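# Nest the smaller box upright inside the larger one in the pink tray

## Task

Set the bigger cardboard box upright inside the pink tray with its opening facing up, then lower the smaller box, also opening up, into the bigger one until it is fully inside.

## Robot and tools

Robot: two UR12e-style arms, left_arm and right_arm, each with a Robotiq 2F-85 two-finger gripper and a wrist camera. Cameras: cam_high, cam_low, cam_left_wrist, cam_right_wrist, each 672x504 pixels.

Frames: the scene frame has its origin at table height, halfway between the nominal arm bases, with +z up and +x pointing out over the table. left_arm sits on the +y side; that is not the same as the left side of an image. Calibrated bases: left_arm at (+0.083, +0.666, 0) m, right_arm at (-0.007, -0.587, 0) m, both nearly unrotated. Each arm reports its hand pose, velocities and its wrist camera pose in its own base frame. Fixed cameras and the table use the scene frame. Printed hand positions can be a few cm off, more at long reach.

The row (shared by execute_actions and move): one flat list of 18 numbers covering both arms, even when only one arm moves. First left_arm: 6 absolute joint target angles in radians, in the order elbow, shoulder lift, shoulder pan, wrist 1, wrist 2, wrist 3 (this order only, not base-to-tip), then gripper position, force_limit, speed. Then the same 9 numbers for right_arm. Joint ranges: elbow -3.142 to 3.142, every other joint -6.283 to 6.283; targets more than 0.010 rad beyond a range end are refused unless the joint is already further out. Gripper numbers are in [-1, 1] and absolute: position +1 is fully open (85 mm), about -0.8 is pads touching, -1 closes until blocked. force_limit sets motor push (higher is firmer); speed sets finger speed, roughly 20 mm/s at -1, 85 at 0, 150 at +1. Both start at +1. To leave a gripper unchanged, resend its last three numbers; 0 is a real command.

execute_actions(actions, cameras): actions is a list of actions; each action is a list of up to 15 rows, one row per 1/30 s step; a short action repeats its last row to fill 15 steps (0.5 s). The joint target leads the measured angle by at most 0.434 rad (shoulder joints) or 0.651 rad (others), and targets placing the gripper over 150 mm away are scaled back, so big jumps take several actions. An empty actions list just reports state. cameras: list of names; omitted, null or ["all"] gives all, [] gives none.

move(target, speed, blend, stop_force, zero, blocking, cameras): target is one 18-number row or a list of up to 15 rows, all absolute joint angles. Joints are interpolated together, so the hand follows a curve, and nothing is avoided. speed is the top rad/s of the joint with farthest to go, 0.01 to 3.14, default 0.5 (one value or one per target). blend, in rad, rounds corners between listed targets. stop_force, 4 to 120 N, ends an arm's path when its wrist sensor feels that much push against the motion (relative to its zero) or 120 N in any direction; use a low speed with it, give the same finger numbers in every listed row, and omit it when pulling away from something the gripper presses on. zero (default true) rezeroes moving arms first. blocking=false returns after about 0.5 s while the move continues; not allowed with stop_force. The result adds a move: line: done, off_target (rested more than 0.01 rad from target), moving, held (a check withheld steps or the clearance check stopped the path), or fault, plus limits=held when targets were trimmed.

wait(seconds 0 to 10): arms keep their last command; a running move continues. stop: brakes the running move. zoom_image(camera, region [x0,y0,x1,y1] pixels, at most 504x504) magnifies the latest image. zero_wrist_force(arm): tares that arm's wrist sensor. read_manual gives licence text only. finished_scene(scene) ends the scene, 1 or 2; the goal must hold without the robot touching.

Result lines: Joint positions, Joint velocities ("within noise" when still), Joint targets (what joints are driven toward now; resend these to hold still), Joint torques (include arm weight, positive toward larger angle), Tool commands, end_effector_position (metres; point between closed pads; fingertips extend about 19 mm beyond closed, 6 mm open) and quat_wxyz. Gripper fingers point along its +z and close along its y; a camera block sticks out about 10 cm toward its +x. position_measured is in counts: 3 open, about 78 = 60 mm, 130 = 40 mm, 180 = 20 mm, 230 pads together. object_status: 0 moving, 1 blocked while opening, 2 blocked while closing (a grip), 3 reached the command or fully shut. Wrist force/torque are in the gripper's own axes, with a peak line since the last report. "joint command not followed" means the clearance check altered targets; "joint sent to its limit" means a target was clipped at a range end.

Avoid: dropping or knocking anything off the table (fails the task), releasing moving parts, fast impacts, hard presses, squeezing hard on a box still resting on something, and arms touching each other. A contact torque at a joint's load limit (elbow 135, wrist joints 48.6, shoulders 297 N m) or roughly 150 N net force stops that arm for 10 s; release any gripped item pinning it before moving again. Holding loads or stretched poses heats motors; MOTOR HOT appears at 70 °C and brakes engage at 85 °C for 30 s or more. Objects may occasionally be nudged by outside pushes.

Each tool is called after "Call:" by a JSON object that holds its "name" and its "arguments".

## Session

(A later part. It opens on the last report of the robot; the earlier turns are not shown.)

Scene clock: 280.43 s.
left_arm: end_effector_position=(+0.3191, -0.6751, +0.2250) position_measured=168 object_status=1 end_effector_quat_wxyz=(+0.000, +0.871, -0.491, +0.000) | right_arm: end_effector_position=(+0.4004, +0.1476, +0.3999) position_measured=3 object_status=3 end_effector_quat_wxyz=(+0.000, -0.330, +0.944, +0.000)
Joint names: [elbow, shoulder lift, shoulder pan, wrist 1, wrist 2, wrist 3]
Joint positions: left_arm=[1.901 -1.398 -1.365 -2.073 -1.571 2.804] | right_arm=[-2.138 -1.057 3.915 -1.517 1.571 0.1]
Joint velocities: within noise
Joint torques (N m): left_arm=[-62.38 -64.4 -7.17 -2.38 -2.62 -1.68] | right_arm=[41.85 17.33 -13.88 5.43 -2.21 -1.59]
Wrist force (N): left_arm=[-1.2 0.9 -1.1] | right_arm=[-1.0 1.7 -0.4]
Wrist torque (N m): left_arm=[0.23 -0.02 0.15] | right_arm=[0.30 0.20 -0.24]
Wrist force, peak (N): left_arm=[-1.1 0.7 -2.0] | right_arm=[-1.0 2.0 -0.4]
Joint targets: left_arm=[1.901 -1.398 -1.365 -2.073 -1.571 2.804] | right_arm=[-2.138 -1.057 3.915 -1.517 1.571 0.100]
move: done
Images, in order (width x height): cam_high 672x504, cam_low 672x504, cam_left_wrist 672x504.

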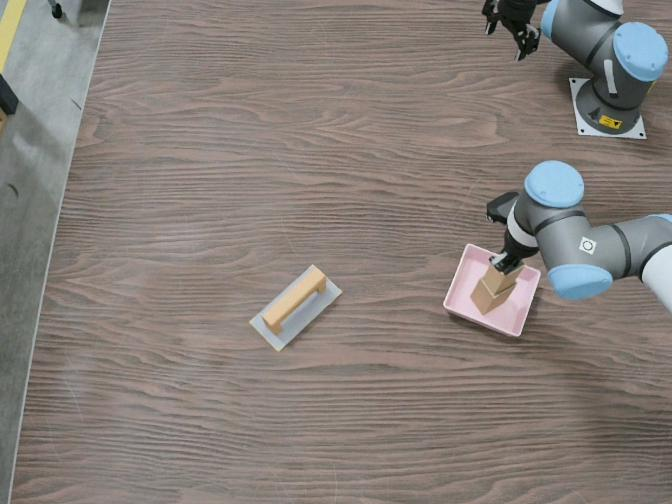

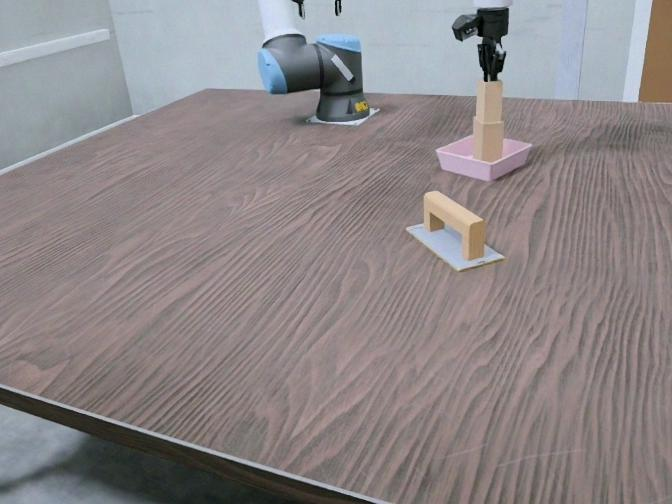

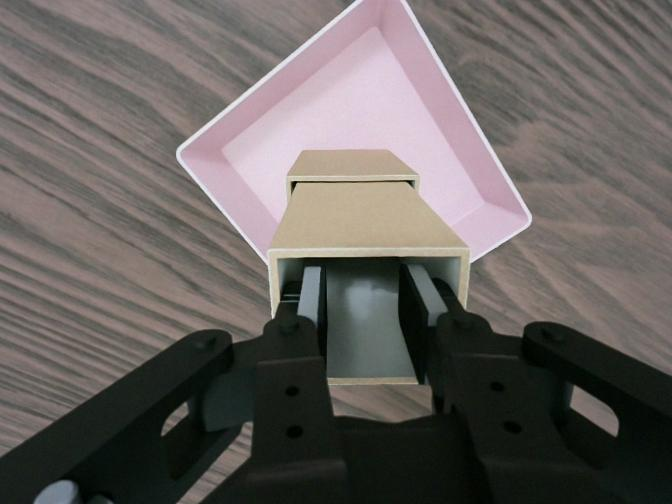

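Call:
{"name": "move", "arguments": {"target": [[1.9291, -1.3716, -1.3647, -2.1282, -1.5708, 2.8037, 1, -1, -1, -2.138, -1.057, 3.915, -1.517, 1.571, 0.1, 1, -1, -1], [1.9551, -1.3428, -1.3647, -2.1831, -1.5708, 2.8037, 1, -1, -1, -2.138, -1.057, 3.915, -1.517, 1.571, 0.1, 1, -1, -1], [1.9749, -1.3165, -1.3647, -2.2291, -1.5708, 2.8037, 1, -1, -1, -2.138, -1.057, 3.915, -1.517, 1.571, 0.1, 1, -1, -1], [1.9837, -1.3033, -1.3647, -2.2513, -1.5708, 2.8037, 1, -1, -1, -2.138, -1.057, 3.915, -1.517, 1.571, 0.1, 1, -1, -1], [1.9935, -1.2871, -1.3647, -2.2772, -1.5708, 2.8037, 1, -1, -1, -2.138, -1.057, 3.915, -1.517, 1.571, 0.1, 1, -1, -1]], "speed": [0.06, 0.06, 0.06, 0.025, 0.012], "blend": [0.005, 0.005, 0.005, 0.003, 0], "stop_force": 5, "cameras": ["cam_left_wrist", "cam_low", "cam_high"]}}

Call:
{"name": "zoom_image", "arguments": {"camera": "cam_low", "region": [440, 70, 540, 170]}}

Call:
{"name": "zoom_image", "arguments": {"camera": "cam_left_wrist", "region": [200, 150, 540, 405]}}

Scene clock: 289.97 s.
left_arm: end_effector_position=(+0.3191, -0.6751, +0.1207) position_measured=168 object_status=1 end_effector_quat_wxyz=(+0.000, +0.871, -0.491, +0.000) | right_arm: end_effector_position=(+0.4004, +0.1476, +0.3999) position_measured=3 object_status=3 end_effector_quat_wxyz=(+0.000, -0.330, +0.944, +0.000)
Joint names: [elbow, shoulder lift, shoulder pan, wrist 1, wrist 2, wrist 3]
Joint positions: left_arm=[1.989 -1.295 -1.365 -2.265 -1.571 2.804] | right_arm=[-2.138 -1.057 3.915 -1.517 1.571 0.1]
Joint velocities: within noise
Joint torques (N m): left_arm=[-54.17 -62.78 -5.74 -1.57 -2.91 -1.47] | right_arm=[43.19 16.88 -13.47 6.31 -2 -1.32]
Wrist force (N): left_arm=[-1.8 1.1 -6.6] | right_arm=[-0.8 1.1 0.4]
Wrist torque (N m): left_arm=[0.25 -0.01 0.17] | right_arm=[0.20 0.17 -0.24]
Wrist force, peak (N): left_arm=[-2.7 0.4 -13.1] | right_arm=[-1.3 1.8 0.2]
Joint targets: left_arm=[1.989 -1.295 -1.365 -2.265 -1.571 2.804] | right_arm=[-2.138 -1.057 3.915 -1.517 1.571 0.100]
move: contact (left_arm); path passed 4 of 5 targets; left_arm: the wrist 1 is farthest, 0.013 rad from its target
Images, in order (width x height): cam_high 672x504, cam_low 672x504, cam_left_wrist 672x504.

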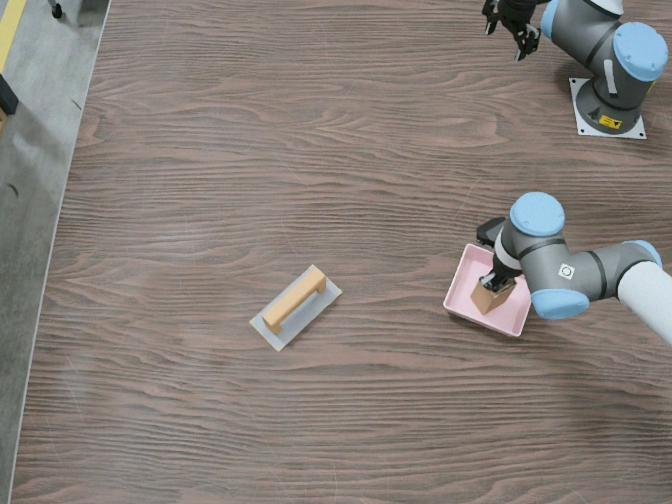

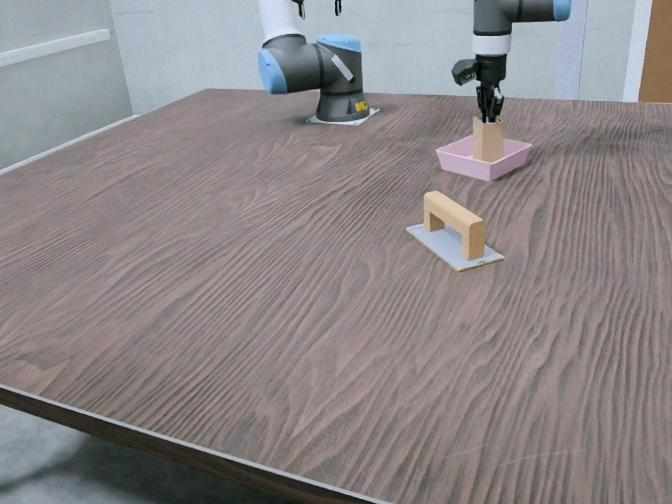

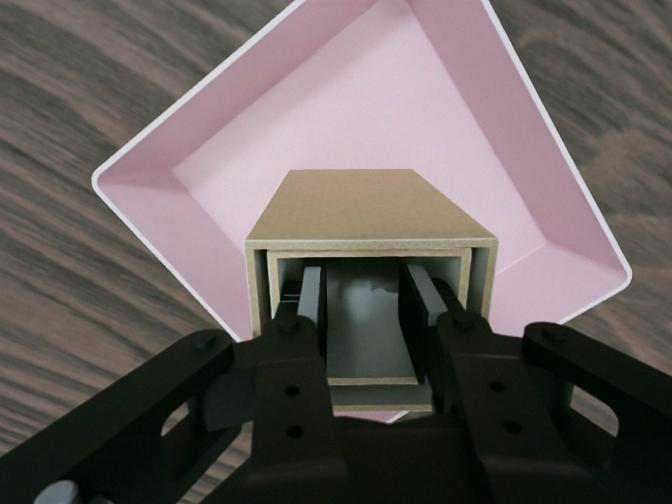

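Scaled by 5.040 from the camera's 672x504 image, which has a finer 960x720 frame.

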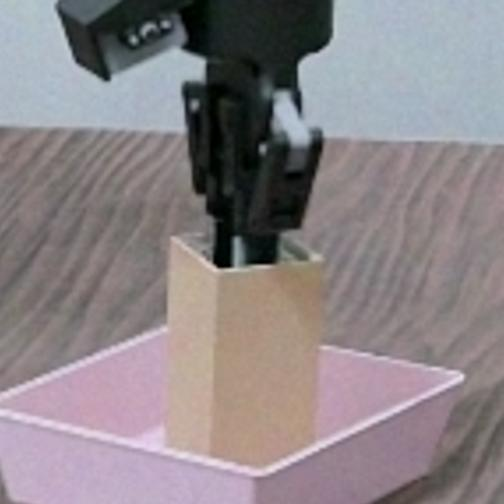

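Scaled by 1.482 from the camera's 672x504 image, which has a finer 960x720 frame.

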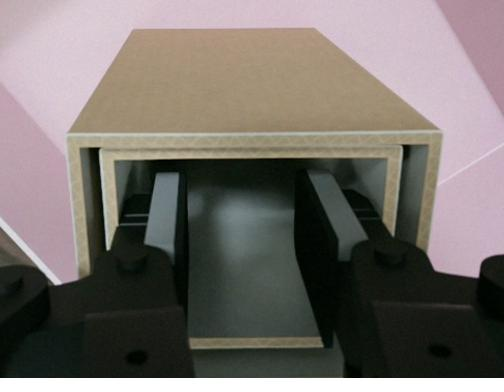

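Call:
{"name": "move", "arguments": {"target": [[1.989, -1.295, -1.3647, -2.265, -1.5708, 2.8037, -0.6, -1, -1, -2.138, -1.057, 3.915, -1.517, 1.571, 0.1, 1, -1, -1], [1.9551, -1.3428, -1.3647, -2.1831, -1.5708, 2.8037, -0.6, -1, -1, -2.138, -1.057, 3.915, -1.517, 1.571, 0.1, 1, -1, -1], [1.9006, -1.3979, -1.3647, -2.0735, -1.5708, 2.8037, -0.6, -1, -1, -2.138, -1.057, 3.915, -1.517, 1.571, 0.1, 1, -1, -1]], "speed": [0.1, 0.1, 0.15], "blend": [0, 0.01, 0]}}

Call:
{"name": "zoom_image", "arguments": {"camera": "cam_left_wrist", "region": [200, 100, 540, 355]}}

Call:
{"name": "zoom_image", "arguments": {"camera": "cam_low", "region": [440, 70, 540, 190]}}

Scene clock: 295.83 s.
left_arm: end_effector_position=(+0.3191, -0.6752, +0.2252) position_measured=205 object_status=3 end_effector_quat_wxyz=(+0.000, +0.871, -0.491, +0.000) | right_arm: end_effector_position=(+0.4004, +0.1476, +0.3999) position_measured=3 object_status=3 end_effector_quat_wxyz=(+0.000, -0.330, +0.944, +0.000)
Joint names: [elbow, shoulder lift, shoulder pan, wrist 1, wrist 2, wrist 3]
Joint positions: left_arm=[1.9 -1.398 -1.365 -2.073 -1.571 2.804] | right_arm=[-2.138 -1.057 3.915 -1.517 1.571 0.1]
Joint velocities: within noise
Joint torques (N m): left_arm=[-32.06 -46.8 -7.5 -8.52 -2.62 -1.26] | right_arm=[43.27 16.35 -13.56 6.63 -1.98 -0.82]
Wrist force (N): left_arm=[-1.0 1.1 -0.7] | right_arm=[-1.1 1.3 0.4]
Wrist torque (N m): left_arm=[0.27 -0.04 0.14] | right_arm=[0.23 0.22 -0.24]
Wrist force, peak (N): left_arm=[-1.9 1.2 -7.6] | right_arm=[-1.1 1.8 0.0]
Joint targets: left_arm=[1.901 -1.398 -1.365 -2.073 -1.571 2.804] | right_arm=[-2.138 -1.057 3.915 -1.517 1.571 0.100]
move: done

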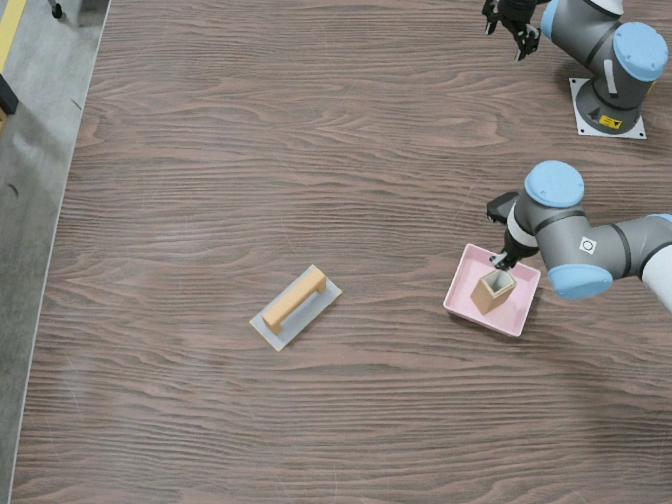

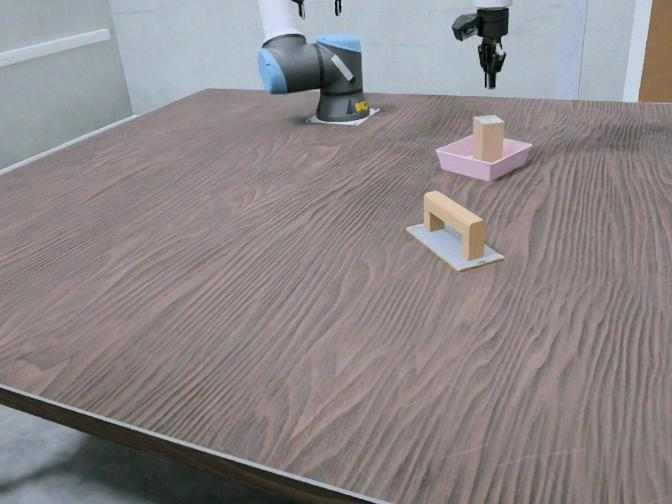

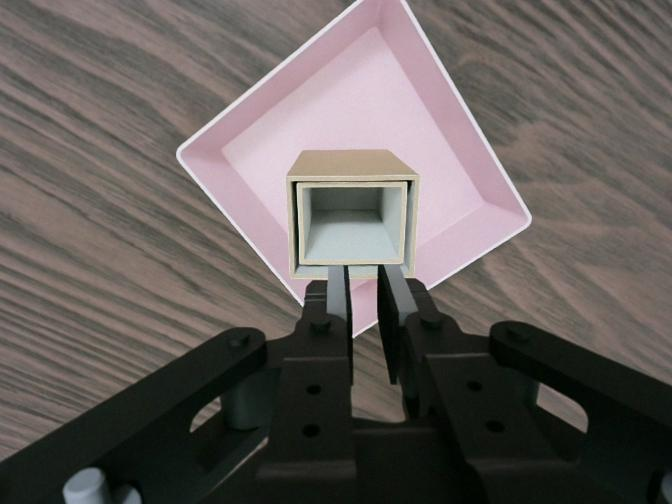

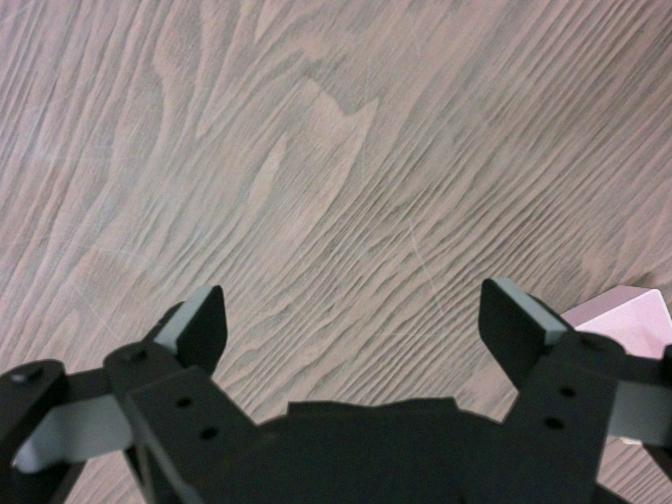

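Scaled by 1.482 from the camera's 672x504 image, which has a finer 960x720 frame.

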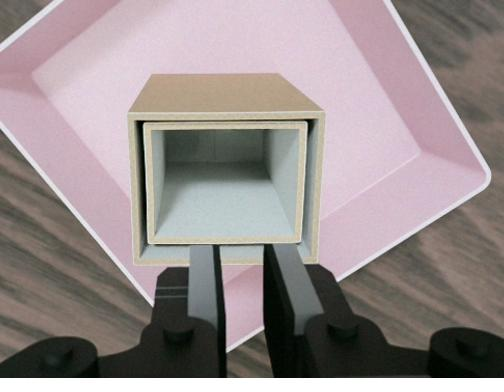

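Scaled by 4.200 from the camera's 672x504 image, which has a finer 960x720 frame.

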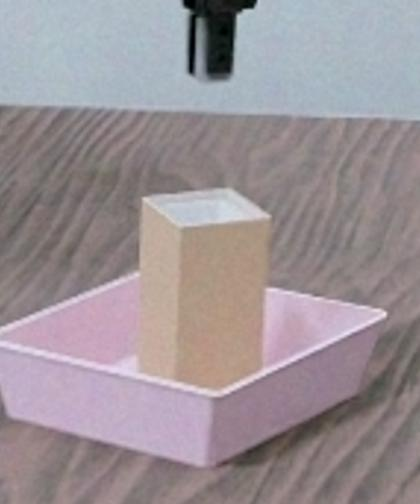

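Call:
{"name": "finished_scene", "arguments": {"scene": 1}}

The scene is finished: the task was done.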